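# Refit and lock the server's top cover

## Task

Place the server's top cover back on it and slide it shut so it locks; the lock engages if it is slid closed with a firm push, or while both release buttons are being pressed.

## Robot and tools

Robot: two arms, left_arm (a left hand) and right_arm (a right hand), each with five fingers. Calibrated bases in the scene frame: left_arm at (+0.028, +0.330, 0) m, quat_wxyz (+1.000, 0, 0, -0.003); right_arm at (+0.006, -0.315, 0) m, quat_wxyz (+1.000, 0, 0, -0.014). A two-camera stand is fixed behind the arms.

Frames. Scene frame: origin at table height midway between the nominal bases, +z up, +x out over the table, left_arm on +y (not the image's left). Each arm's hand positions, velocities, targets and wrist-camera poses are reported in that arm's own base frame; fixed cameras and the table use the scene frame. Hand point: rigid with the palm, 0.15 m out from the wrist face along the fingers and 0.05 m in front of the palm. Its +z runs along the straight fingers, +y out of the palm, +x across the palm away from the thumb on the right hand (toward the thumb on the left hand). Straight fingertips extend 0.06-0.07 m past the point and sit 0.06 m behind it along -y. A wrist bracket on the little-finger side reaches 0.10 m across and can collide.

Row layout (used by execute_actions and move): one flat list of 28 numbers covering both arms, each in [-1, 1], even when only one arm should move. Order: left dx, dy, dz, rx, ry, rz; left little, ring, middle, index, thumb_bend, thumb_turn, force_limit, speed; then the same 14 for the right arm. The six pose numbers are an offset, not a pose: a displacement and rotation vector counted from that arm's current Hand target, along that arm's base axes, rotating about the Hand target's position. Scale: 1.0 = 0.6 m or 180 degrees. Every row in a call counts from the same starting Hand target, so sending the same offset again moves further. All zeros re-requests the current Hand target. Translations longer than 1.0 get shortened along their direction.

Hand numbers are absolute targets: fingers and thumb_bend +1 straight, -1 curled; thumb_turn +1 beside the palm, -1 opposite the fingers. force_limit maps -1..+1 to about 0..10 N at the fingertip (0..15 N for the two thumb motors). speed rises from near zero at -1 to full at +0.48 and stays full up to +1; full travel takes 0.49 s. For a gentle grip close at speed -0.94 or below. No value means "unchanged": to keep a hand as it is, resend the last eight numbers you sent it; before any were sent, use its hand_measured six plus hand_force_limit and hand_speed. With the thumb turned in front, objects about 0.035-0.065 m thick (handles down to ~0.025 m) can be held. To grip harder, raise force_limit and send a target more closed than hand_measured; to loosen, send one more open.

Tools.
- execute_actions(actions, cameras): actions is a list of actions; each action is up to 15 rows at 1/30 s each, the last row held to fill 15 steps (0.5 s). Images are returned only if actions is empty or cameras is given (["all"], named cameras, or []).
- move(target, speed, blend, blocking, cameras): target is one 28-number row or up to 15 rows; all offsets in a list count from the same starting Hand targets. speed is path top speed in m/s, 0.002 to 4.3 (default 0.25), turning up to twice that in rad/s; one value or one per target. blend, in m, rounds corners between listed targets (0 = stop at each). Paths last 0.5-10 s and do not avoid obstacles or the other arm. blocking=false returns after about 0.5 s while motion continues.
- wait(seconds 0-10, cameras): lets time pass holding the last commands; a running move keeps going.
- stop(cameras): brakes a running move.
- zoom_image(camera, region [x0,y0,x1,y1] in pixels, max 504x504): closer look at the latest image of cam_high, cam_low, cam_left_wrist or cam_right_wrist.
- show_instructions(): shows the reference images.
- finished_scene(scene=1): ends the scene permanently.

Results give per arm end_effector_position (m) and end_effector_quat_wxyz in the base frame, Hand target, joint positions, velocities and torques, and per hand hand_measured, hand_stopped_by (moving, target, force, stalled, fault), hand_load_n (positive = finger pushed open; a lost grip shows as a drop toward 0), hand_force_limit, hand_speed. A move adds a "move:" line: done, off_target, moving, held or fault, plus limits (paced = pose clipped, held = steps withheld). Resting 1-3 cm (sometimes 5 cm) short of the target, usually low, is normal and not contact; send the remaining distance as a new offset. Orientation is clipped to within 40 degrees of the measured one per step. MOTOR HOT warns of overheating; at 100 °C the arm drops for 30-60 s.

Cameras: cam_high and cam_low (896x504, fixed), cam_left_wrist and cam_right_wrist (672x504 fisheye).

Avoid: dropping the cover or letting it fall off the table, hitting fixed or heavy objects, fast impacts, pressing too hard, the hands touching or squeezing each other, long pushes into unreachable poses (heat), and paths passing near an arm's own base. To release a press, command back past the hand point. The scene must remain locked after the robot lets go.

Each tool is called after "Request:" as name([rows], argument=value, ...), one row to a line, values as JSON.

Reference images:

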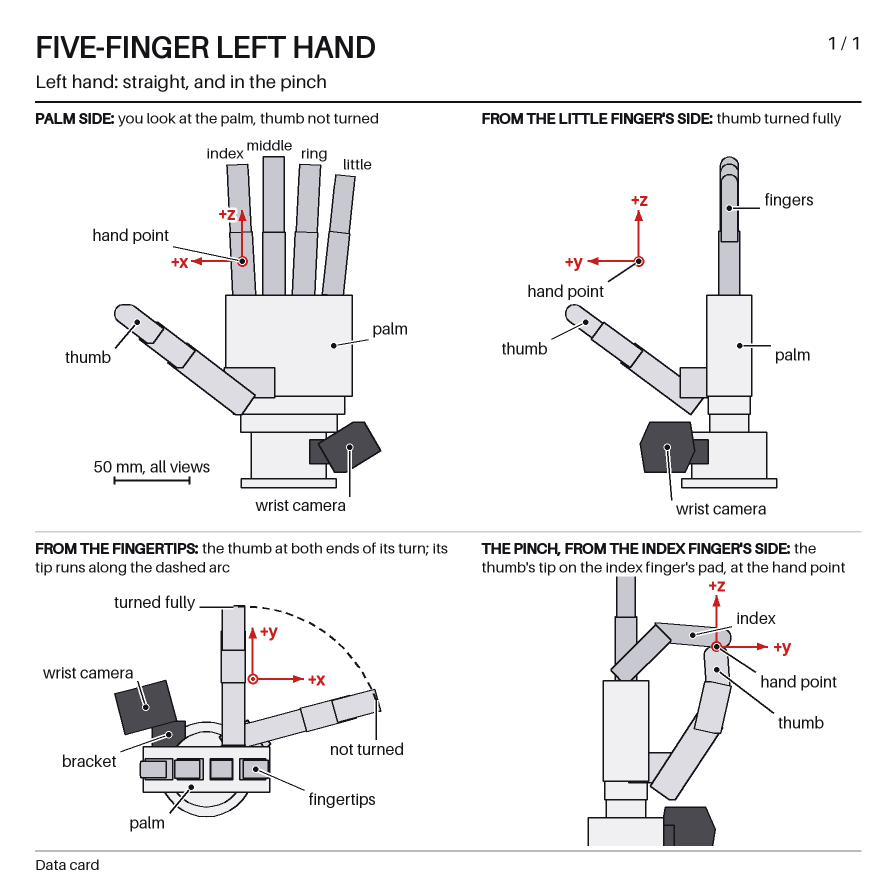

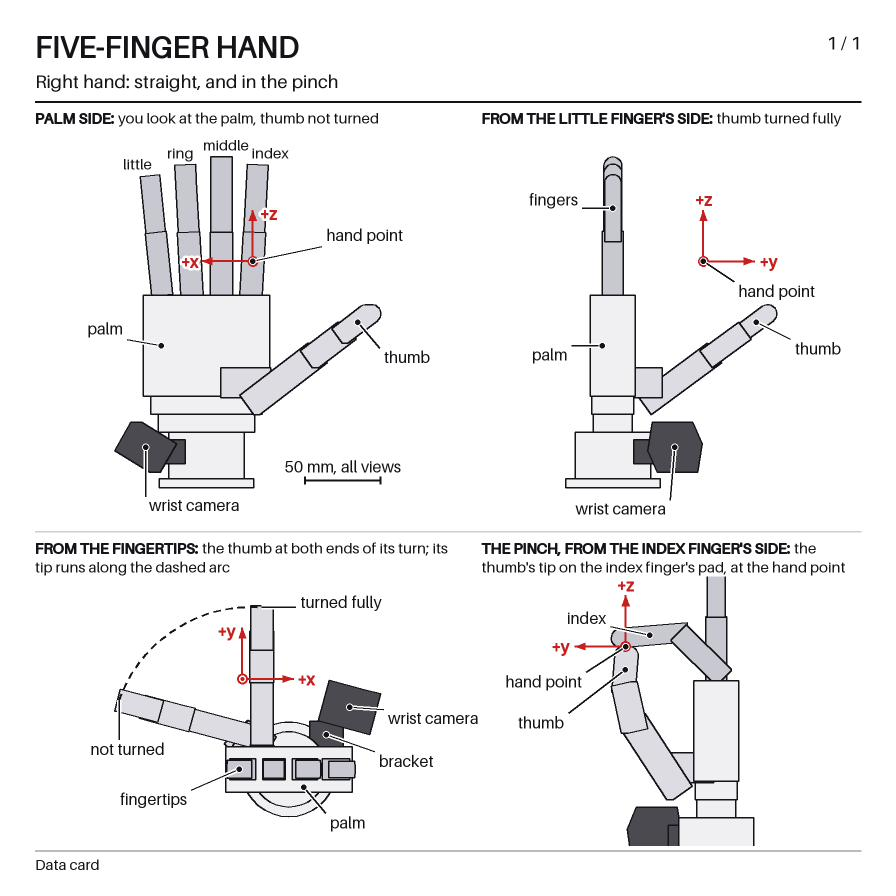

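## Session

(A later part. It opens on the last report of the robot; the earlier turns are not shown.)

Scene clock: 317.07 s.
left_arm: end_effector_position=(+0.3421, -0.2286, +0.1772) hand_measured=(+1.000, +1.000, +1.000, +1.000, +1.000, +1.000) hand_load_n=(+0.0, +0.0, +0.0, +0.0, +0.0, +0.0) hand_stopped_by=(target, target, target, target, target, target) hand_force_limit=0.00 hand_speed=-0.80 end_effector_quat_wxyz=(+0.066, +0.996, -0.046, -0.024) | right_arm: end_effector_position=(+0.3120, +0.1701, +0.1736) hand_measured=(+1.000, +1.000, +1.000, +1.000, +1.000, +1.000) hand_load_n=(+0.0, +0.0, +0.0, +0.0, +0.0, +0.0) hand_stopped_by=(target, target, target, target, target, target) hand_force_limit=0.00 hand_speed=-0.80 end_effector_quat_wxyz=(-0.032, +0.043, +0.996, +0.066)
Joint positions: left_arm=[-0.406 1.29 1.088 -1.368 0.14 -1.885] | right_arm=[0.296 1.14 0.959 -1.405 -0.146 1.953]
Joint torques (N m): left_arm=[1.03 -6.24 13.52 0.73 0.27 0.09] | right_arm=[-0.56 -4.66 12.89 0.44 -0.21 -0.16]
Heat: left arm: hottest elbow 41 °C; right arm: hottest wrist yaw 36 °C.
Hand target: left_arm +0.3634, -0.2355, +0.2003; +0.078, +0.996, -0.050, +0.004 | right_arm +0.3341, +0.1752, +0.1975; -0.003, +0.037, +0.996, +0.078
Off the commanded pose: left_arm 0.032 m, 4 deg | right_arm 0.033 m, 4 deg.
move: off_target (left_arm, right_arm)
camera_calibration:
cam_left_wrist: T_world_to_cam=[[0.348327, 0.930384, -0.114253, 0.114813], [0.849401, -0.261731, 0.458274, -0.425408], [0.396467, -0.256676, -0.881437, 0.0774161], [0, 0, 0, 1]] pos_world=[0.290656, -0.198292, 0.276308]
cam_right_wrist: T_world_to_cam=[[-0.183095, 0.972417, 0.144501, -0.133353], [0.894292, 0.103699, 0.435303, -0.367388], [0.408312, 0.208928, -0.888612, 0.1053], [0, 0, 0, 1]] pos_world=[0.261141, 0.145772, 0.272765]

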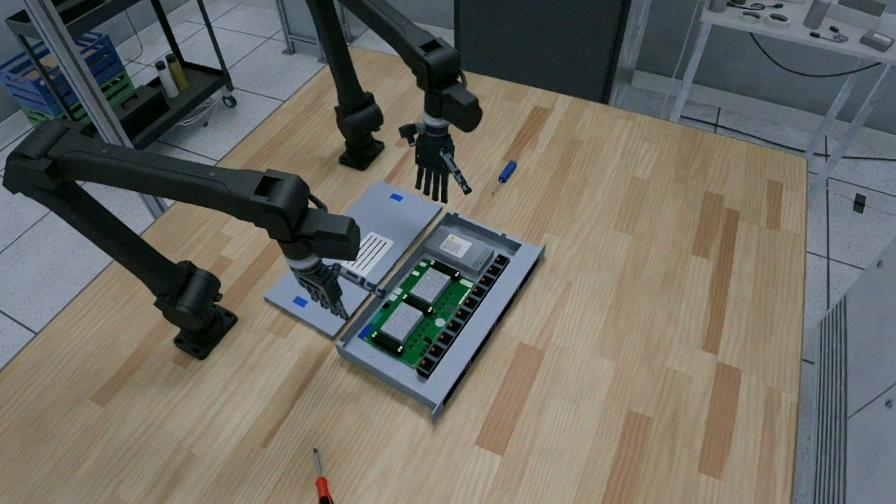

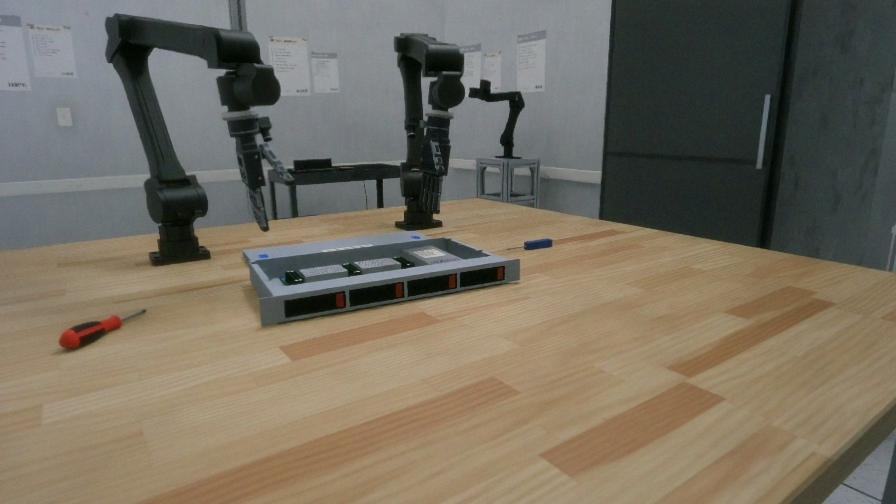

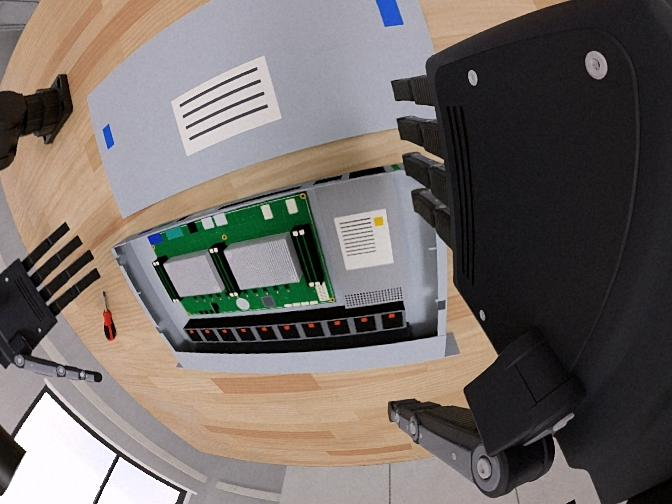

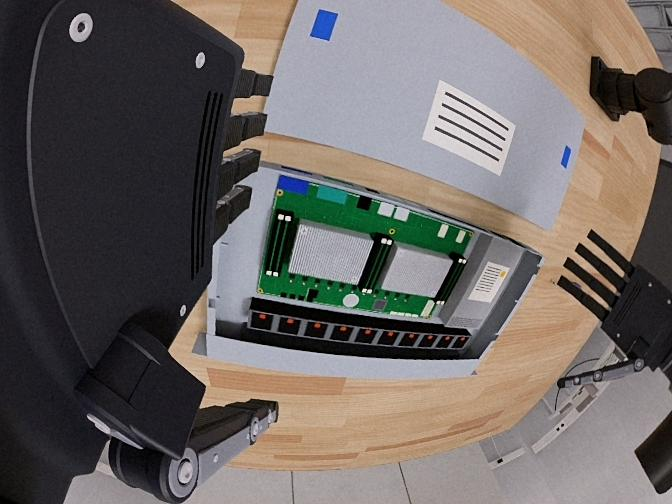

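Request:
move([
  [-0.2057,0.1675,0,0.05,0,0,1,1,1,1,1,1,0,-0.8,-0.2168,-0.0837,0,-0.05,0,0,1,1,1,1,1,1,0,-0.8],
  [-0.2057,0.1675,-0.2013,0.05,0,0,1,1,1,1,1,1,0,-0.8,-0.2168,-0.0837,-0.2,-0.05,0,0,1,1,1,1,1,1,0,-0.8],
  [-0.2167,0.0507,-0.198,0.05,0,0,1,1,1,1,1,1,0,-0.8,-0.2168,-0.0837,-0.2,-0.05,0,0,1,1,1,1,1,1,0,-0.8],
], speed=[0.2,0.15,0.05], blend=[0.02,0,0], cameras=["all"])

Scene clock: 345.57 s.
left_arm: end_effector_position=(+0.2190, -0.1853, +0.0681) hand_measured=(+1.000, +1.000, +1.000, +1.000, +1.000, +1.000) hand_load_n=(+0.5, +0.5, +0.5, +0.0, +0.0, +0.0) hand_stopped_by=(target, target, target, target, target, target) hand_force_limit=0.00 hand_speed=-0.80 end_effector_quat_wxyz=(-0.020, +0.999, -0.047, -0.016) | right_arm: end_effector_position=(+0.2036, +0.1241, +0.0808) hand_measured=(+1.000, +1.000, +1.000, +1.000, +1.000, +1.000) hand_load_n=(+0.0, +0.0, +0.0, +0.0, +0.0, +0.0) hand_stopped_by=(target, target, target, target, target, target) hand_force_limit=0.00 hand_speed=-0.80 end_effector_quat_wxyz=(+0.000, +0.033, +0.999, +0.002)
Joint positions: left_arm=[-0.576 1.051 0.636 -1.204 -0.018 -2.053] | right_arm=[0.371 0.822 0.542 -1.289 -0.004 2.008]
Joint torques (N m): left_arm=[-0.85 -1.2 11.62 1.16 0.75 -0.09] | right_arm=[0.85 -0.79 7.79 0.59 0.19 0.26]
Heat: left arm: hottest elbow 37 °C; right arm: hottest elbow 35 °C.
Hand target: left_arm +0.2335, -0.2051, +0.0816; +0.000, +0.999, -0.050, +0.000 | right_arm +0.2040, +0.1249, +0.0776; +0.000, +0.037, +0.999, +0.000
Off the commanded pose: left_arm 0.028 m, 3 deg | right_arm 0.003 m, 1 deg.
move: off_target (left_arm)
camera_calibration:
cam_left_wrist: T_world_to_cam=[[0.354693, 0.933457, 0.0533869, 0.0927301], [0.836627, -0.342356, 0.427606, -0.269476], [0.417429, -0.107004, -0.902387, 0.0656559], [0, 0, 0, 1]] pos_world=[0.165154, -0.171791, 0.169526]
cam_right_wrist: T_world_to_cam=[[-0.208303, 0.978049, 0.00551685, -0.0794406], [0.864207, 0.18141, 0.469294, -0.231496], [0.457991, 0.102523, -0.883025, 0.0792953], [0, 0, 0, 1]] pos_world=[0.147196, 0.111563, 0.179098]

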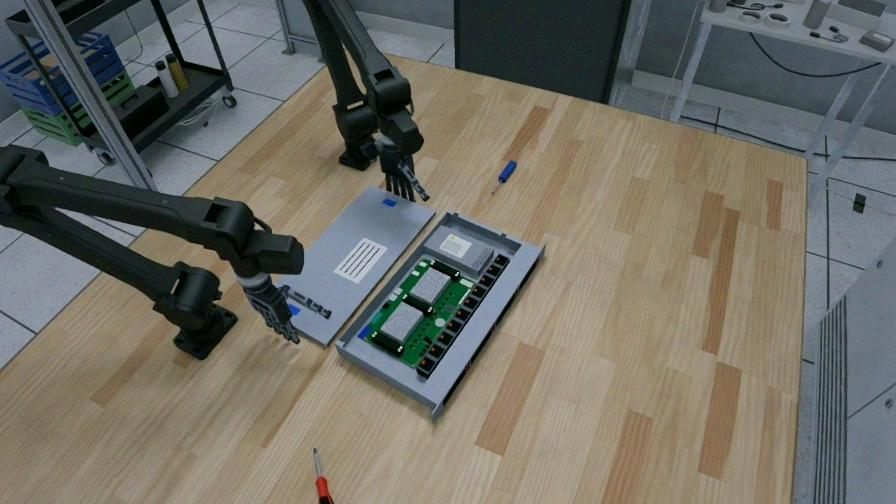

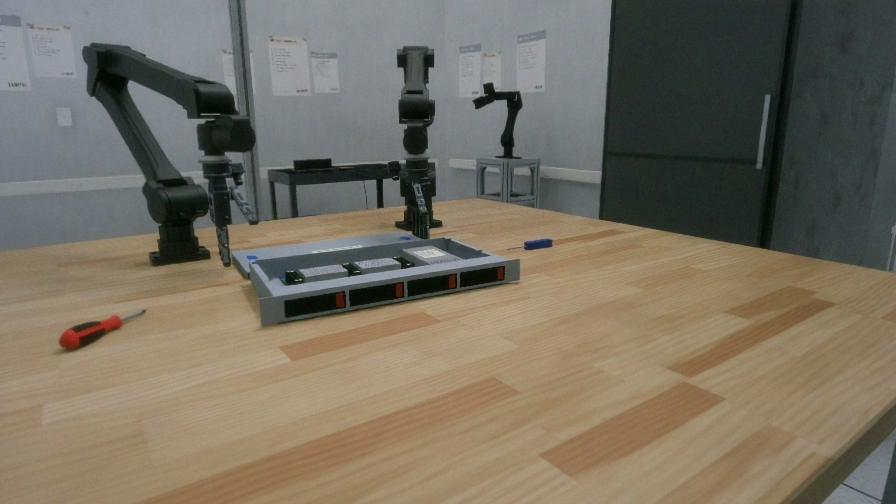

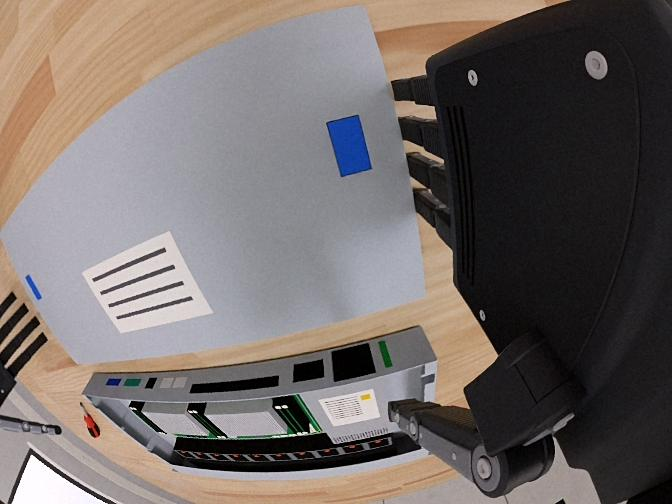

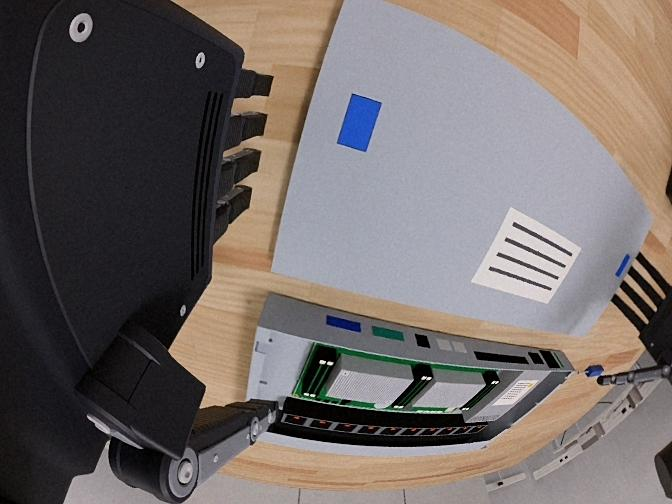

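Request:
move([
  [0.0,-0.033,0.01,-0.02,-0.01,0,1,1,1,1,1,1,0,-0.8,0.01,0.067,0.01,0.02,-0.01,0,1,1,1,1,1,1,0,-0.8],
  [0.01,-0.1,0.025,-0.06,-0.03,0,1,1,1,1,1,1,0,-0.8,0.01,0.167,0.025,0.06,-0.03,0,1,1,1,1,1,1,0,-0.8],
], speed=0.05, blend=[0.01,0], cameras=["cam_left_wrist","cam_right_wrist"])

Scene clock: 352.23 s.
left_arm: end_effector_position=(+0.2180, -0.1922, +0.0723) hand_measured=(+1.000, +1.000, +1.000, +1.000, +1.000, +1.000) hand_load_n=(+0.0, +2.0, +1.5, +0.0, +0.0, +0.0) hand_stopped_by=(target, target, target, target, target, target) hand_force_limit=0.00 hand_speed=-0.80 end_effector_quat_wxyz=(-0.002, +0.999, -0.047, +0.001) | right_arm: end_effector_position=(+0.2024, +0.1445, +0.0788) hand_measured=(+1.000, +1.000, +1.000, +1.000, +1.000, +1.000) hand_load_n=(-0.5, +0.0, +6.0, +0.0, +0.0, +0.0) hand_stopped_by=(target, target, target, target, target, target) hand_force_limit=0.00 hand_speed=-0.80 end_effector_quat_wxyz=(+0.009, +0.024, +1.000, +0.009)
Joint positions: left_arm=[-0.591 1.017 0.62 -1.175 -0.003 -2.067] | right_arm=[0.467 0.833 0.538 -1.251 -0.007 2.087]
Joint torques (N m): left_arm=[-4.25 -3.02 11.28 5.78 5.31 -0.15] | right_arm=[5.95 -1.67 8.92 4.83 -7.67 0.09]
Heat: left arm: hottest elbow 37 °C; right arm: hottest elbow 34 °C.
Hand target: left_arm +0.2394, -0.2652, +0.0966; +0.091, +0.993, -0.050, +0.052 | right_arm +0.2099, +0.2251, +0.0924; +0.043, +0.037, +0.994, +0.096
Off the commanded pose: left_arm 0.080 m, 12 deg | right_arm 0.082 m, 11 deg.
joint sent to its limit (left arm) — joint 6 (wrist roll), lower limit. The joint targets are off in position and orientation.
joint sent to its limit (right arm) — joint 6 (wrist roll), upper limit. The joint targets are off in position and orientation.
move: off_target (left_arm, right_arm)
camera_calibration:
cam_left_wrist: T_world_to_cam=[[0.353479, 0.934984, 0.0292906, 0.10157], [0.822714, -0.325631, 0.465946, -0.269349], [0.44519, -0.140604, -0.884328, 0.0553467], [0, 0, 0, 1]] pos_world=[0.161055, -0.174893, 0.171472]
cam_right_wrist: T_world_to_cam=[[-0.22486, 0.974293, 0.0138566, -0.0963886], [0.85241, 0.189801, 0.487209, -0.233471], [0.472054, 0.121365, -0.873176, 0.0697365], [0, 0, 0, 1]] pos_world=[0.14442, 0.12976, 0.175977]
Images, in order (width x height): cam_left_wrist 672x504, cam_right_wrist 672x504.

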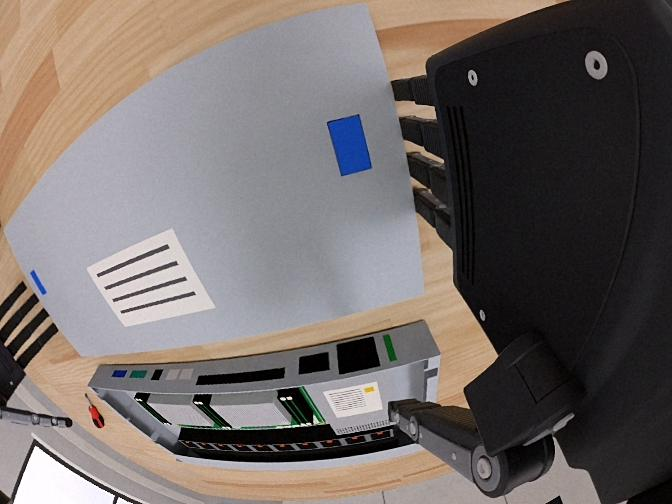

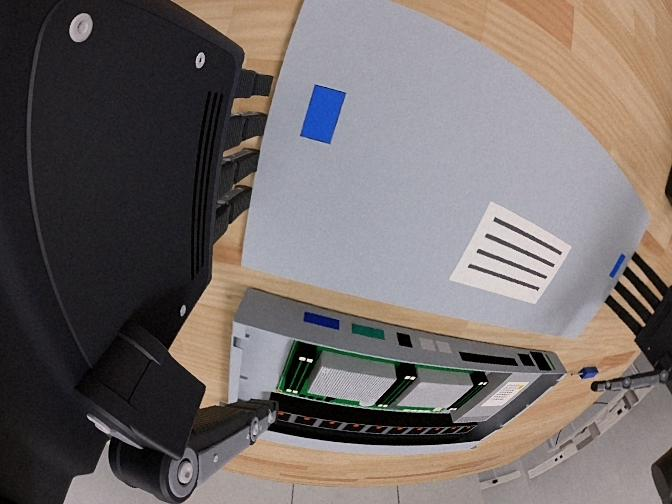

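Request:
move([
  [0.0,0.08,-0.013,0,0,0,1,1,1,1,1,1,0,-0.8,0,-0.1,-0.022,0,0,0,1,1,1,1,1,1,0,-0.8],
  [0.0,0.012,-0.008,0,0,0,1,1,1,1,1,1,0,-0.8,0,-0.033,-0.015,0,0,0,1,1,1,1,1,1,0,-0.8],
], speed=0.08, cameras=[])

Scene clock: 360.17 s.
left_arm: end_effector_position=(+0.2142, -0.1870, +0.0732) hand_measured=(+1.000, +1.000, +1.000, +1.000, +1.000, +1.000) hand_load_n=(+0.0, +2.5, +1.0, +0.0, +0.0, +0.0) hand_stopped_by=(target, target, target, target, target, target) hand_force_limit=0.00 hand_speed=-0.80 end_effector_quat_wxyz=(+0.015, +0.999, -0.048, +0.018) | right_arm: end_effector_position=(+0.1982, +0.1416, +0.0714) hand_measured=(+1.000, +1.000, +1.000, +1.000, +1.000, +1.000) hand_load_n=(+0.0, +1.5, +3.0, +0.5, +0.0, +0.0) hand_stopped_by=(target, target, target, target, target, target) hand_force_limit=0.00 hand_speed=-0.80 end_effector_quat_wxyz=(+0.026, +0.035, +0.999, +0.032)
Joint positions: left_arm=[-0.572 0.957 0.579 -1.147 0.007 -2.046] | right_arm=[0.443 0.771 0.479 -1.203 -0.032 2.084]
Joint torques (N m): left_arm=[-4.72 1.96 12.82 5.22 4.75 -0.31] | right_arm=[5.13 1.38 10.15 4.04 -5.39 0.09]
Heat: left arm: hottest wrist yaw 39 °C; right arm: hottest wrist yaw 52 °C.
Hand target: left_arm +0.2395, -0.2579, +0.0918; +0.091, +0.993, -0.050, +0.052 | right_arm +0.2099, +0.2054, +0.0836; +0.044, +0.037, +0.994, +0.096
Off the commanded pose: left_arm 0.078 m, 10 deg | right_arm 0.066 m, 8 deg.
joint sent to its limit (left arm) — joint 6 (wrist roll), lower limit. The joint targets are off in position, not in orientation.
joint sent to its limit (right arm) — joint 6 (wrist roll), upper limit. The joint targets are off in position and orientation.
move: off_target (left_arm, right_arm)
No camera images: "cameras" was empty.

Request:
move([
  [0.033,0,0.133,0,0,0,1,1,1,1,1,1,0,-0.8,0.033,0,0.133,0,0,0,1,1,1,1,1,1,0,-0.8],
  [0.083,0,0.2,0,0,0,1,1,1,1,1,1,0,-0.8,0.083,0,0.2,0,0,0,1,1,1,1,1,1,0,-0.8],
  [0.25,-0.02,0.2,0,0,0,1,1,1,1,1,1,0,-0.8,0.25,-0.02,0.2,0,0,0,1,1,1,1,1,1,0,-0.8],
], speed=0.05, blend=0.02, cameras=["all"])

Scene clock: 369.60 s.
left_arm: end_effector_position=(+0.3568, -0.1993, +0.1540) hand_measured=(+1.000, +1.000, +1.000, +1.000, +1.000, +1.000) hand_load_n=(+0.0, +2.5, +0.0, +0.0, -0.5, +0.0) hand_stopped_by=(target, target, target, target, target, target) hand_force_limit=0.00 hand_speed=-0.80 end_effector_quat_wxyz=(+0.009, +0.999, -0.030, -0.006) | right_arm: end_effector_position=(+0.3149, +0.1328, +0.1436) hand_measured=(+1.000, +1.000, +1.000, +1.000, +1.000, +1.000) hand_load_n=(+0.0, +2.0, +1.0, +0.5, +0.0, +0.0) hand_stopped_by=(target, target, target, target, target, target) hand_force_limit=0.00 hand_speed=-0.80 end_effector_quat_wxyz=(-0.019, +0.070, +0.997, +0.009)
Joint positions: left_arm=[-0.382 1.305 1.061 -1.331 0.021 -1.893] | right_arm=[0.256 1.136 0.896 -1.362 -0.029 1.966]
Joint torques (N m): left_arm=[-4.89 -7.47 17.98 2.43 4.8 -0.21] | right_arm=[4.07 -5.66 17.29 2.22 -4.57 -0.13]
Heat: left arm: hottest wrist yaw 44 °C; right arm: hottest wrist yaw 58 °C.
Hand target: left_arm +0.3895, -0.2699, +0.2117; +0.091, +0.993, -0.049, +0.052 | right_arm +0.3599, +0.1933, +0.2035; +0.043, +0.037, +0.994, +0.096
Off the commanded pose: left_arm 0.097 m, 12 deg | right_arm 0.096 m, 13 deg.
move: off_target (left_arm, right_arm)
camera_calibration:
cam_left_wrist: T_world_to_cam=[[0.320905, 0.9471, 0.00472941, 0.074526], [0.839917, -0.286889, 0.460688, -0.421666], [0.437675, -0.143865, -0.887549, 0.0673417], [0, 0, 0, 1]] pos_world=[0.300775, -0.181867, 0.253673]
cam_right_wrist: T_world_to_cam=[[-0.134796, 0.990517, 0.0265923, -0.0929104], [0.892454, 0.109702, 0.437598, -0.353521], [0.430531, 0.0827187, -0.898777, 0.0965157], [0, 0, 0, 1]] pos_world=[0.261425, 0.122828, 0.243917]

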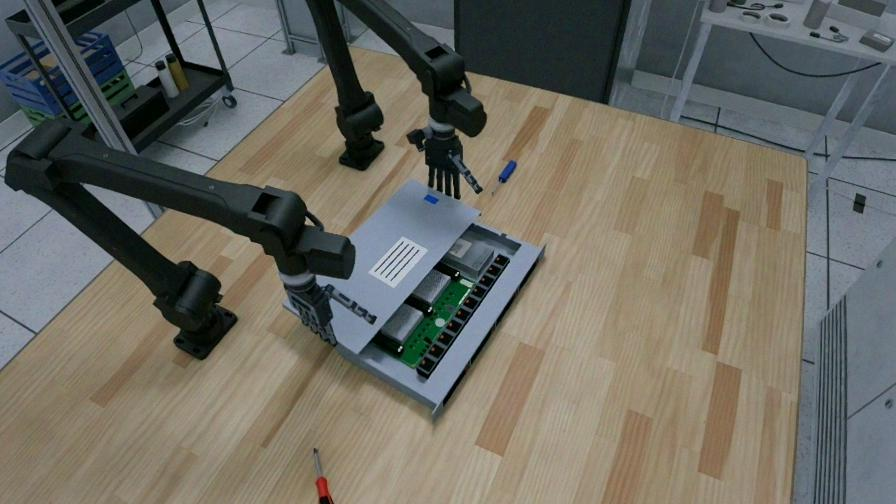

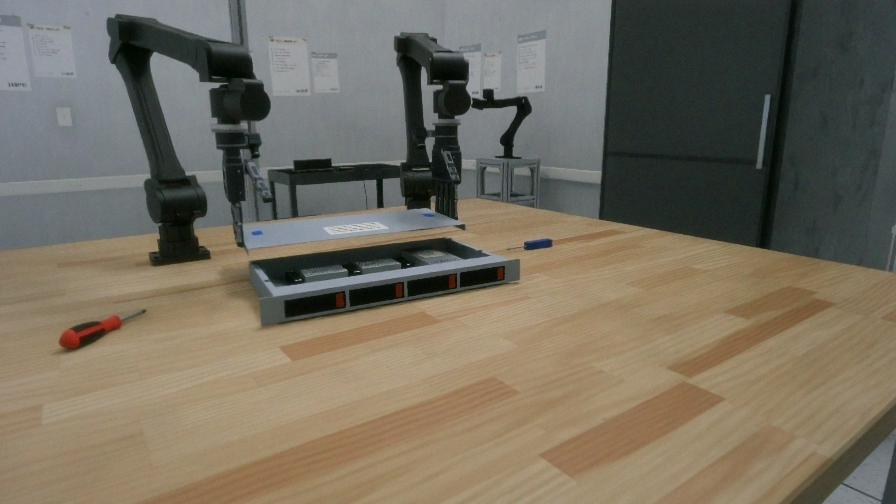

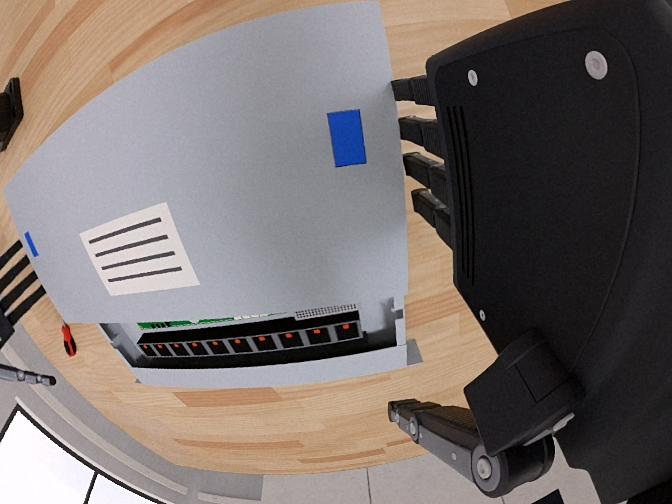

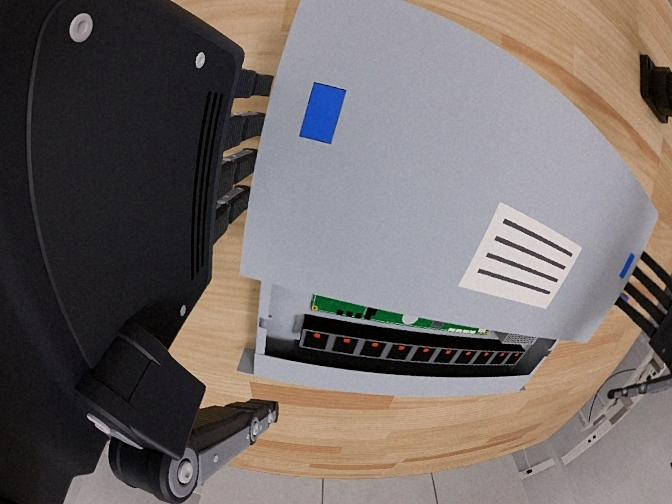

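Request:
move(target=[0.15,0.0,-0.01,0,0,0,1,1,1,1,1,1,0,-0.8,0.1667,0.0,0.0,0,0,0,1,1,1,1,1,1,0,-0.8], speed=0.05, cameras=["all"])

Scene clock: 378.27 s.
left_arm: end_effector_position=(+0.4547, -0.1967, +0.1513) hand_measured=(+1.000, +1.000, +1.000, +1.000, +1.000, +1.000) hand_load_n=(+0.0, +2.0, +0.0, +0.0, +0.0, +0.0) hand_stopped_by=(target, target, target, target, target, target) hand_force_limit=0.00 hand_speed=-0.80 end_effector_quat_wxyz=(+0.021, +1.000, -0.021, +0.000) | right_arm: end_effector_position=(+0.4190, +0.1331, +0.1475) hand_measured=(+1.000, +1.000, +1.000, +1.000, +1.000, +1.000) hand_load_n=(+0.0, +2.5, +1.0, +0.0, +0.0, +0.0) hand_stopped_by=(target, target, target, target, target, target) hand_force_limit=0.00 hand_speed=-0.80 end_effector_quat_wxyz=(-0.015, +0.067, +0.997, +0.021)
Joint positions: left_arm=[-0.288 1.53 1.279 -1.309 0.041 -1.818] | right_arm=[0.178 1.402 1.134 -1.322 -0.049 1.882]
Joint torques (N m): left_arm=[-5.95 -11.11 16.83 1.76 4.51 -0.18] | right_arm=[4.6 -8.59 16.23 1.66 -4.32 0.08]
Heat: left arm: hottest wrist yaw 48 °C; right arm: hottest wrist yaw 60 °C.
Hand target: left_arm +0.4795, -0.2699, +0.2058; +0.091, +0.993, -0.050, +0.052 | right_arm +0.4599, +0.1934, +0.2035; +0.043, +0.037, +0.994, +0.096
Off the commanded pose: left_arm 0.095 m, 11 deg | right_arm 0.092 m, 11 deg.
move: off_target (left_arm, right_arm)
camera_calibration:
cam_left_wrist: T_world_to_cam=[[0.302901, 0.952901, -0.015174, 0.0530535], [0.839981, -0.259417, 0.476587, -0.498842], [0.450204, -0.157105, -0.878996, 0.0127975], [0, 0, 0, 1]] pos_world=[0.397186, -0.177952, 0.249796]
cam_right_wrist: T_world_to_cam=[[-0.140966, 0.988777, 0.0494817, -0.0798011], [0.887733, 0.10412, 0.44843, -0.447122], [0.438245, 0.10714, -0.892447, 0.047784], [0, 0, 0, 1]] pos_world=[0.364734, 0.12034, 0.247096]

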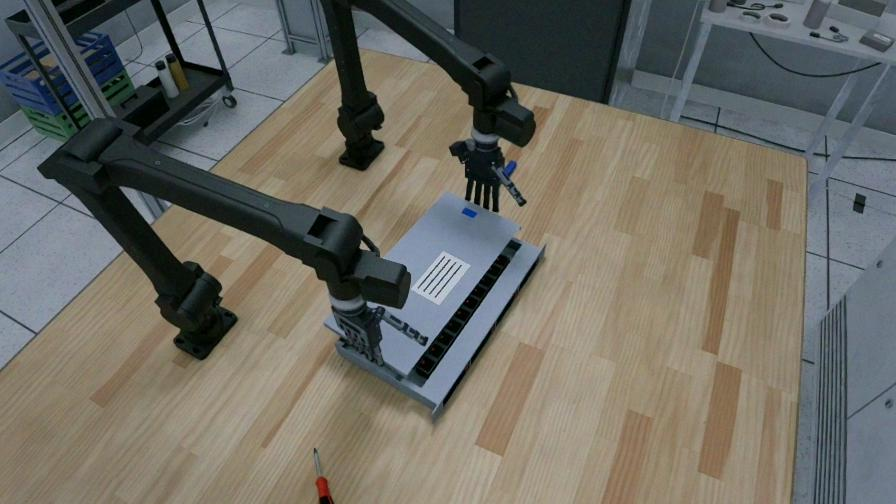

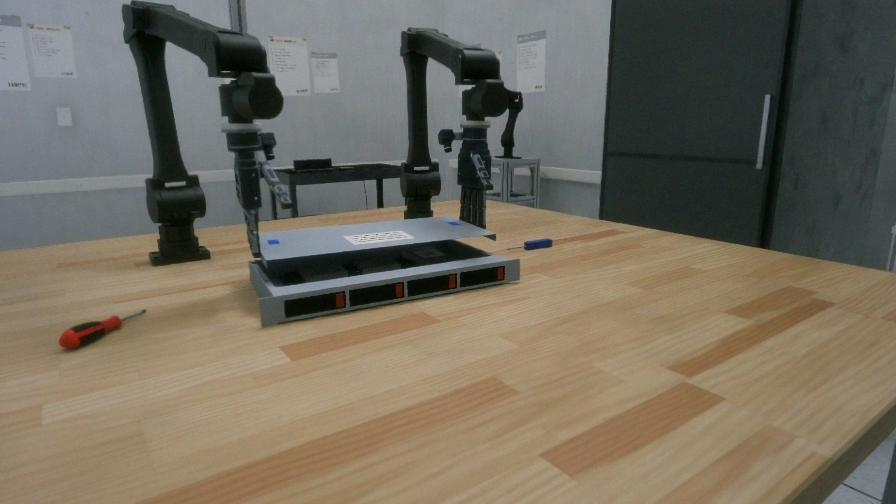

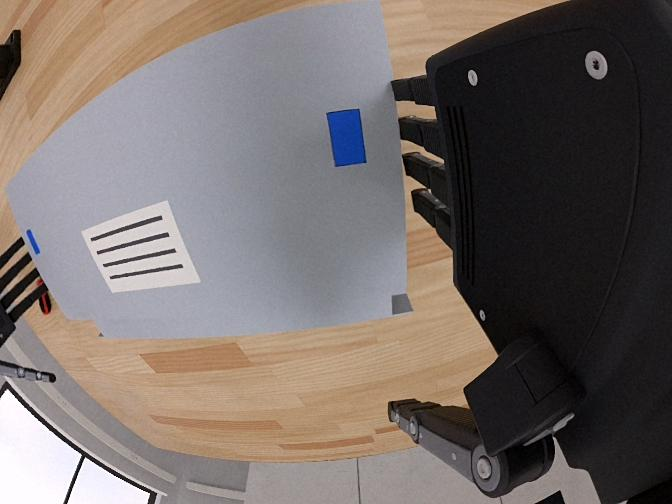

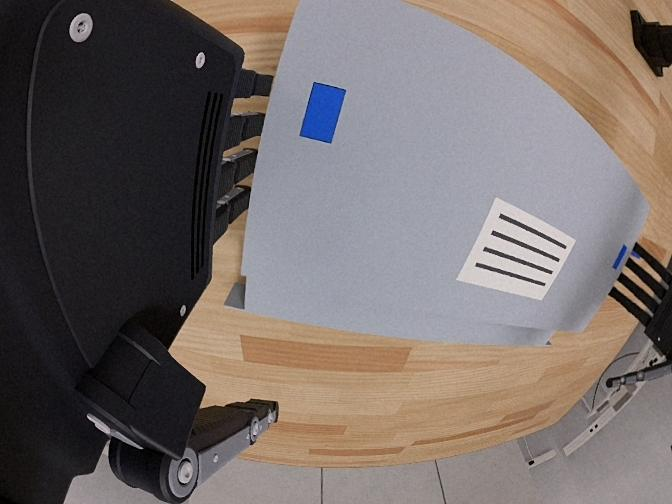

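Request:
zoom_image(camera="cam_right_wrist", region=[210, 220, 330, 340])

Request:
zoom_image(camera="cam_left_wrist", region=[340, 230, 440, 340])

Request:
zoom_image(camera="cam_high", region=[300, 180, 560, 430])

Scaled by 4.200 from the camera's 672x504 image, which has a finer 960x720 frame.

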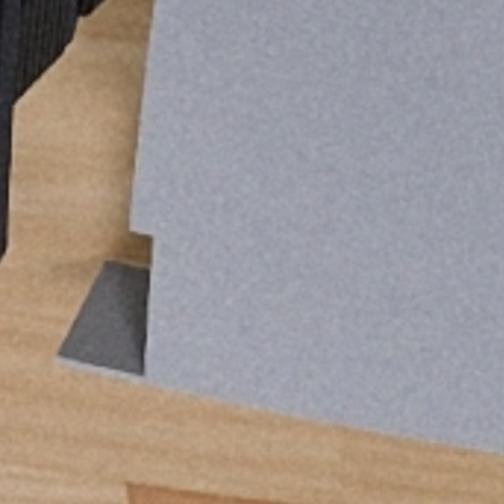

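Scaled by 4.582 from the camera's 672x504 image, which has a finer 960x720 frame.

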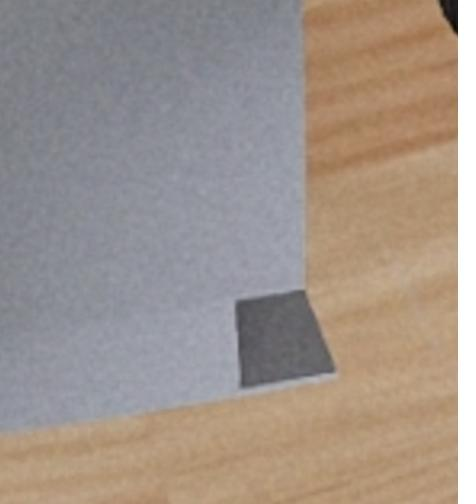

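Scaled by 1.938 from the camera's 896x504 image, which has a finer 1280x720 frame.

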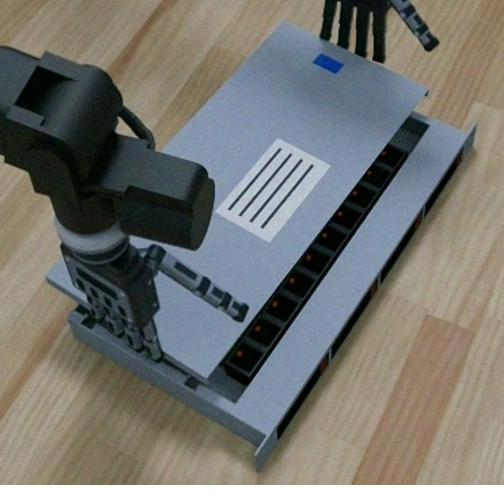

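Request:
zoom_image(camera="cam_low", region=[240, 200, 380, 300])

Request:
zoom_image(camera="cam_low", region=[390, 200, 530, 300])

Scaled by 3.600 from the camera's 896x504 image, which has a finer 1280x720 frame.

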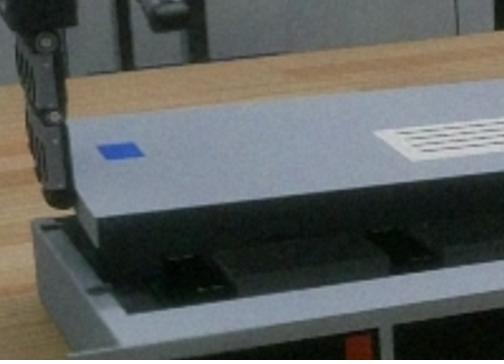

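Scaled by 3.600 from the camera's 896x504 image, which has a finer 1280x720 frame.

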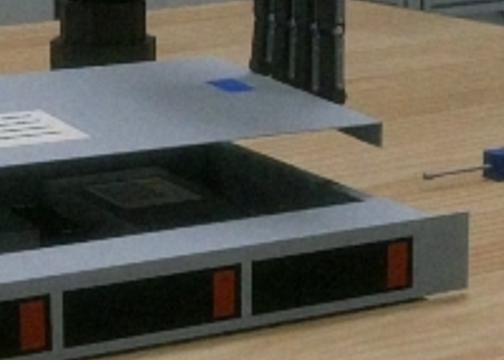

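Request:
move(target=[0.0133,-0.01,-0.04,0,0,0,1,1,1,1,1,1,0,-0.8,0.0233,-0.01,-0.037,0,0,0,1,1,1,1,1,1,0,-0.8], speed=0.04, cameras=["all"])

Scene clock: 407.50 s.
left_arm: end_effector_position=(+0.4640, -0.2706, +0.1580) hand_measured=(+1.000, +1.000, +1.000, +1.000, +1.000, +1.000) hand_load_n=(-0.5, +0.0, +0.0, +0.0, +0.0, +0.0) hand_stopped_by=(target, target, target, target, target, target) hand_force_limit=0.00 hand_speed=-0.80 end_effector_quat_wxyz=(+0.082, +0.995, -0.056, +0.022) | right_arm: end_effector_position=(+0.4508, +0.1841, +0.1597) hand_measured=(+1.000, +1.000, +1.000, +1.000, +1.000, +1.000) hand_load_n=(+0.0, +0.0, +0.0, +0.0, -0.5, +0.0) hand_stopped_by=(target, target, target, target, target, target) hand_force_limit=0.00 hand_speed=-0.80 end_effector_quat_wxyz=(+0.016, +0.031, +0.995, +0.089)
Joint positions: left_arm=[-0.385 1.575 1.318 -1.218 0.142 -1.85] | right_arm=[0.224 1.456 1.187 -1.226 -0.165 1.864]
Joint torques (N m): left_arm=[0.91 -10.81 13.45 0.95 0.05 -0.1] | right_arm=[0.32 -8.88 12.51 0.73 -0.03 0.17]
Heat: left arm: hottest wrist yaw 54 °C; right arm: hottest wrist yaw 65 °C.
Hand target: left_arm +0.4874, -0.2760, +0.1818; +0.091, +0.993, -0.050, +0.052 | right_arm +0.4739, +0.1874, +0.1814; +0.043, +0.037, +0.994, +0.096
Off the commanded pose: left_arm 0.034 m, 4 deg | right_arm 0.032 m, 3 deg.
move: off_target (left_arm, right_arm)
camera_calibration:
cam_left_wrist: T_world_to_cam=[[0.37137, 0.921199, -0.116085, 0.0962893], [0.799771, -0.253868, 0.543983, -0.519566], [0.471647, -0.294861, -0.831027, -0.0518792], [0, 0, 0, 1]] pos_world=[0.404243, -0.2359, 0.2507]
cam_right_wrist: T_world_to_cam=[[-0.214087, 0.962563, 0.166252, -0.107243], [0.845801, 0.0975256, 0.524508, -0.478198], [0.488658, 0.252906, -0.835016, -0.0194904], [0, 0, 0, 1]] pos_world=[0.391025, 0.154794, 0.252373]

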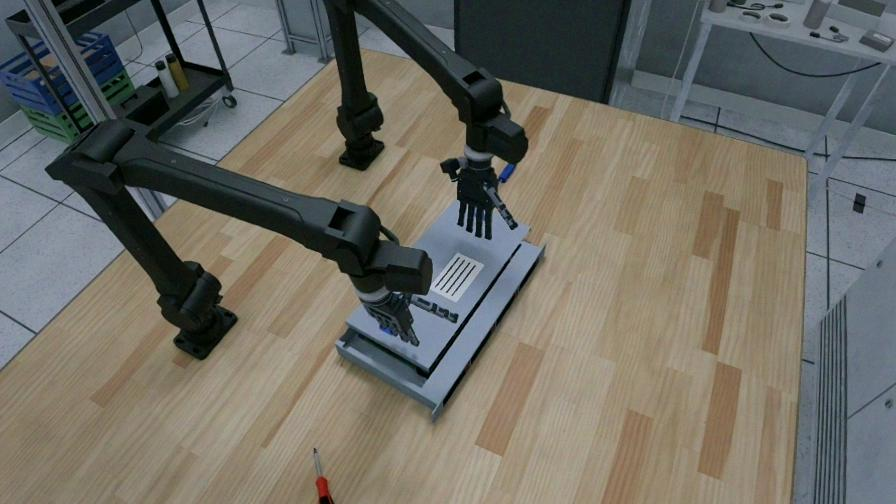

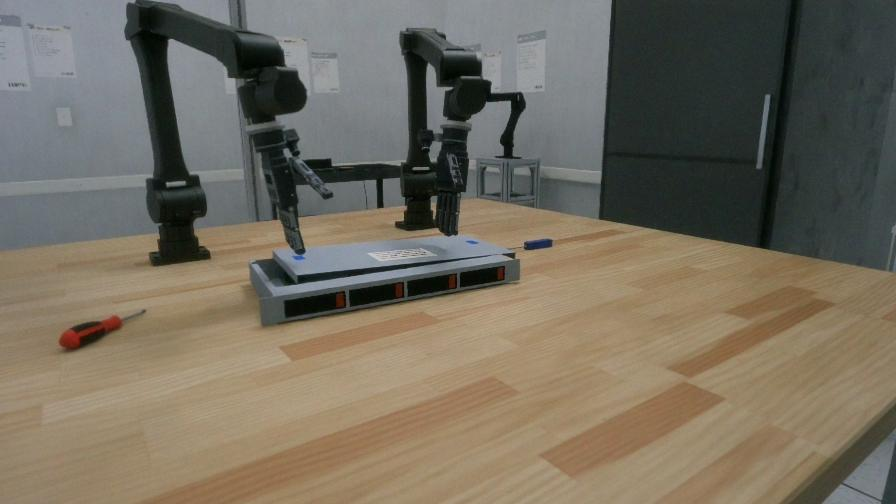

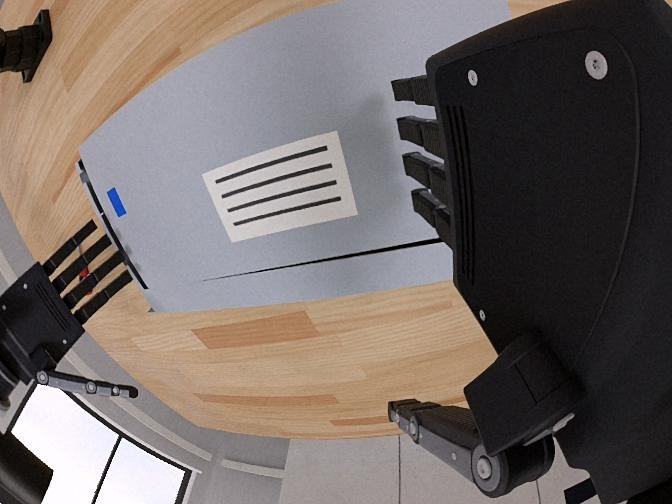

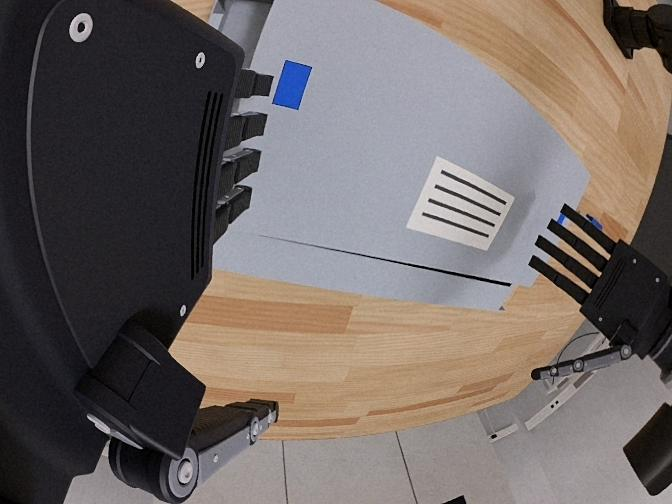

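Request:
zoom_image(camera="cam_high", region=[320, 190, 560, 430])

Request:
zoom_image(camera="cam_low", region=[235, 210, 385, 340])

Request:
zoom_image(camera="cam_low", region=[390, 200, 540, 310])

Request:
zoom_image(camera="cam_right_wrist", region=[200, 0, 600, 320])

Request:
zoom_image(camera="cam_left_wrist", region=[60, 80, 460, 320])

Scaled by 2.100 from the camera's 896x504 image, which has a finer 1280x720 frame.

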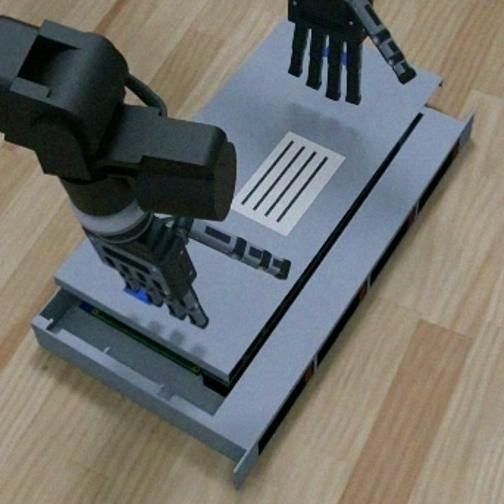

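Scaled by 3.360 from the camera's 896x504 image, which has a finer 1280x720 frame.

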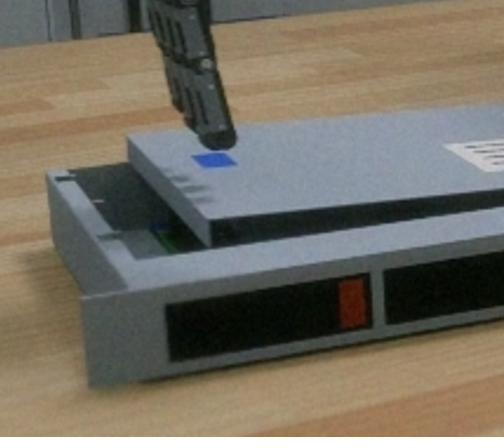

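Scaled by 3.360 from the camera's 896x504 image, which has a finer 1280x720 frame.

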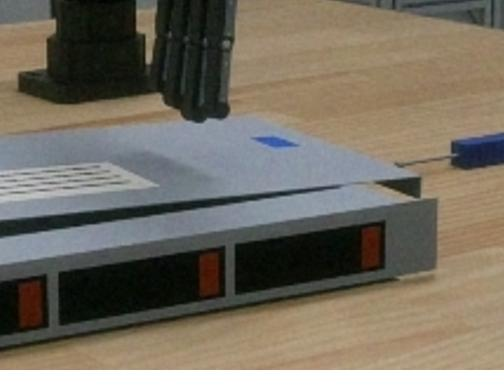

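Scaled by 1.260 from the camera's 672x504 image, which has a finer 960x720 frame.

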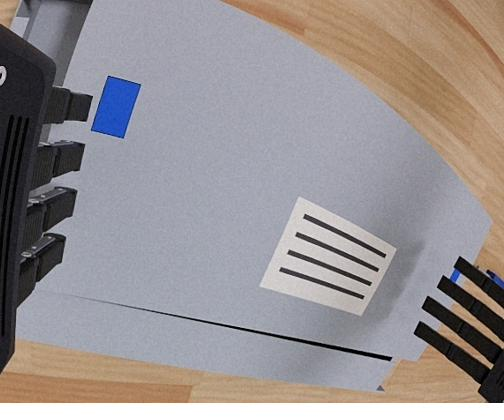

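Scaled by 1.260 from the camera's 672x504 image, which has a finer 960x720 frame.

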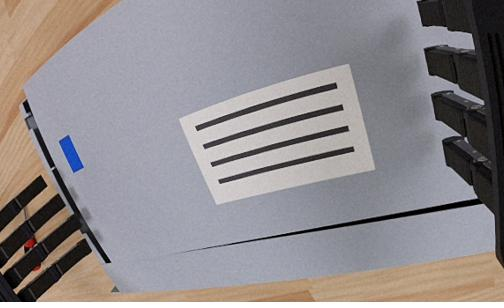

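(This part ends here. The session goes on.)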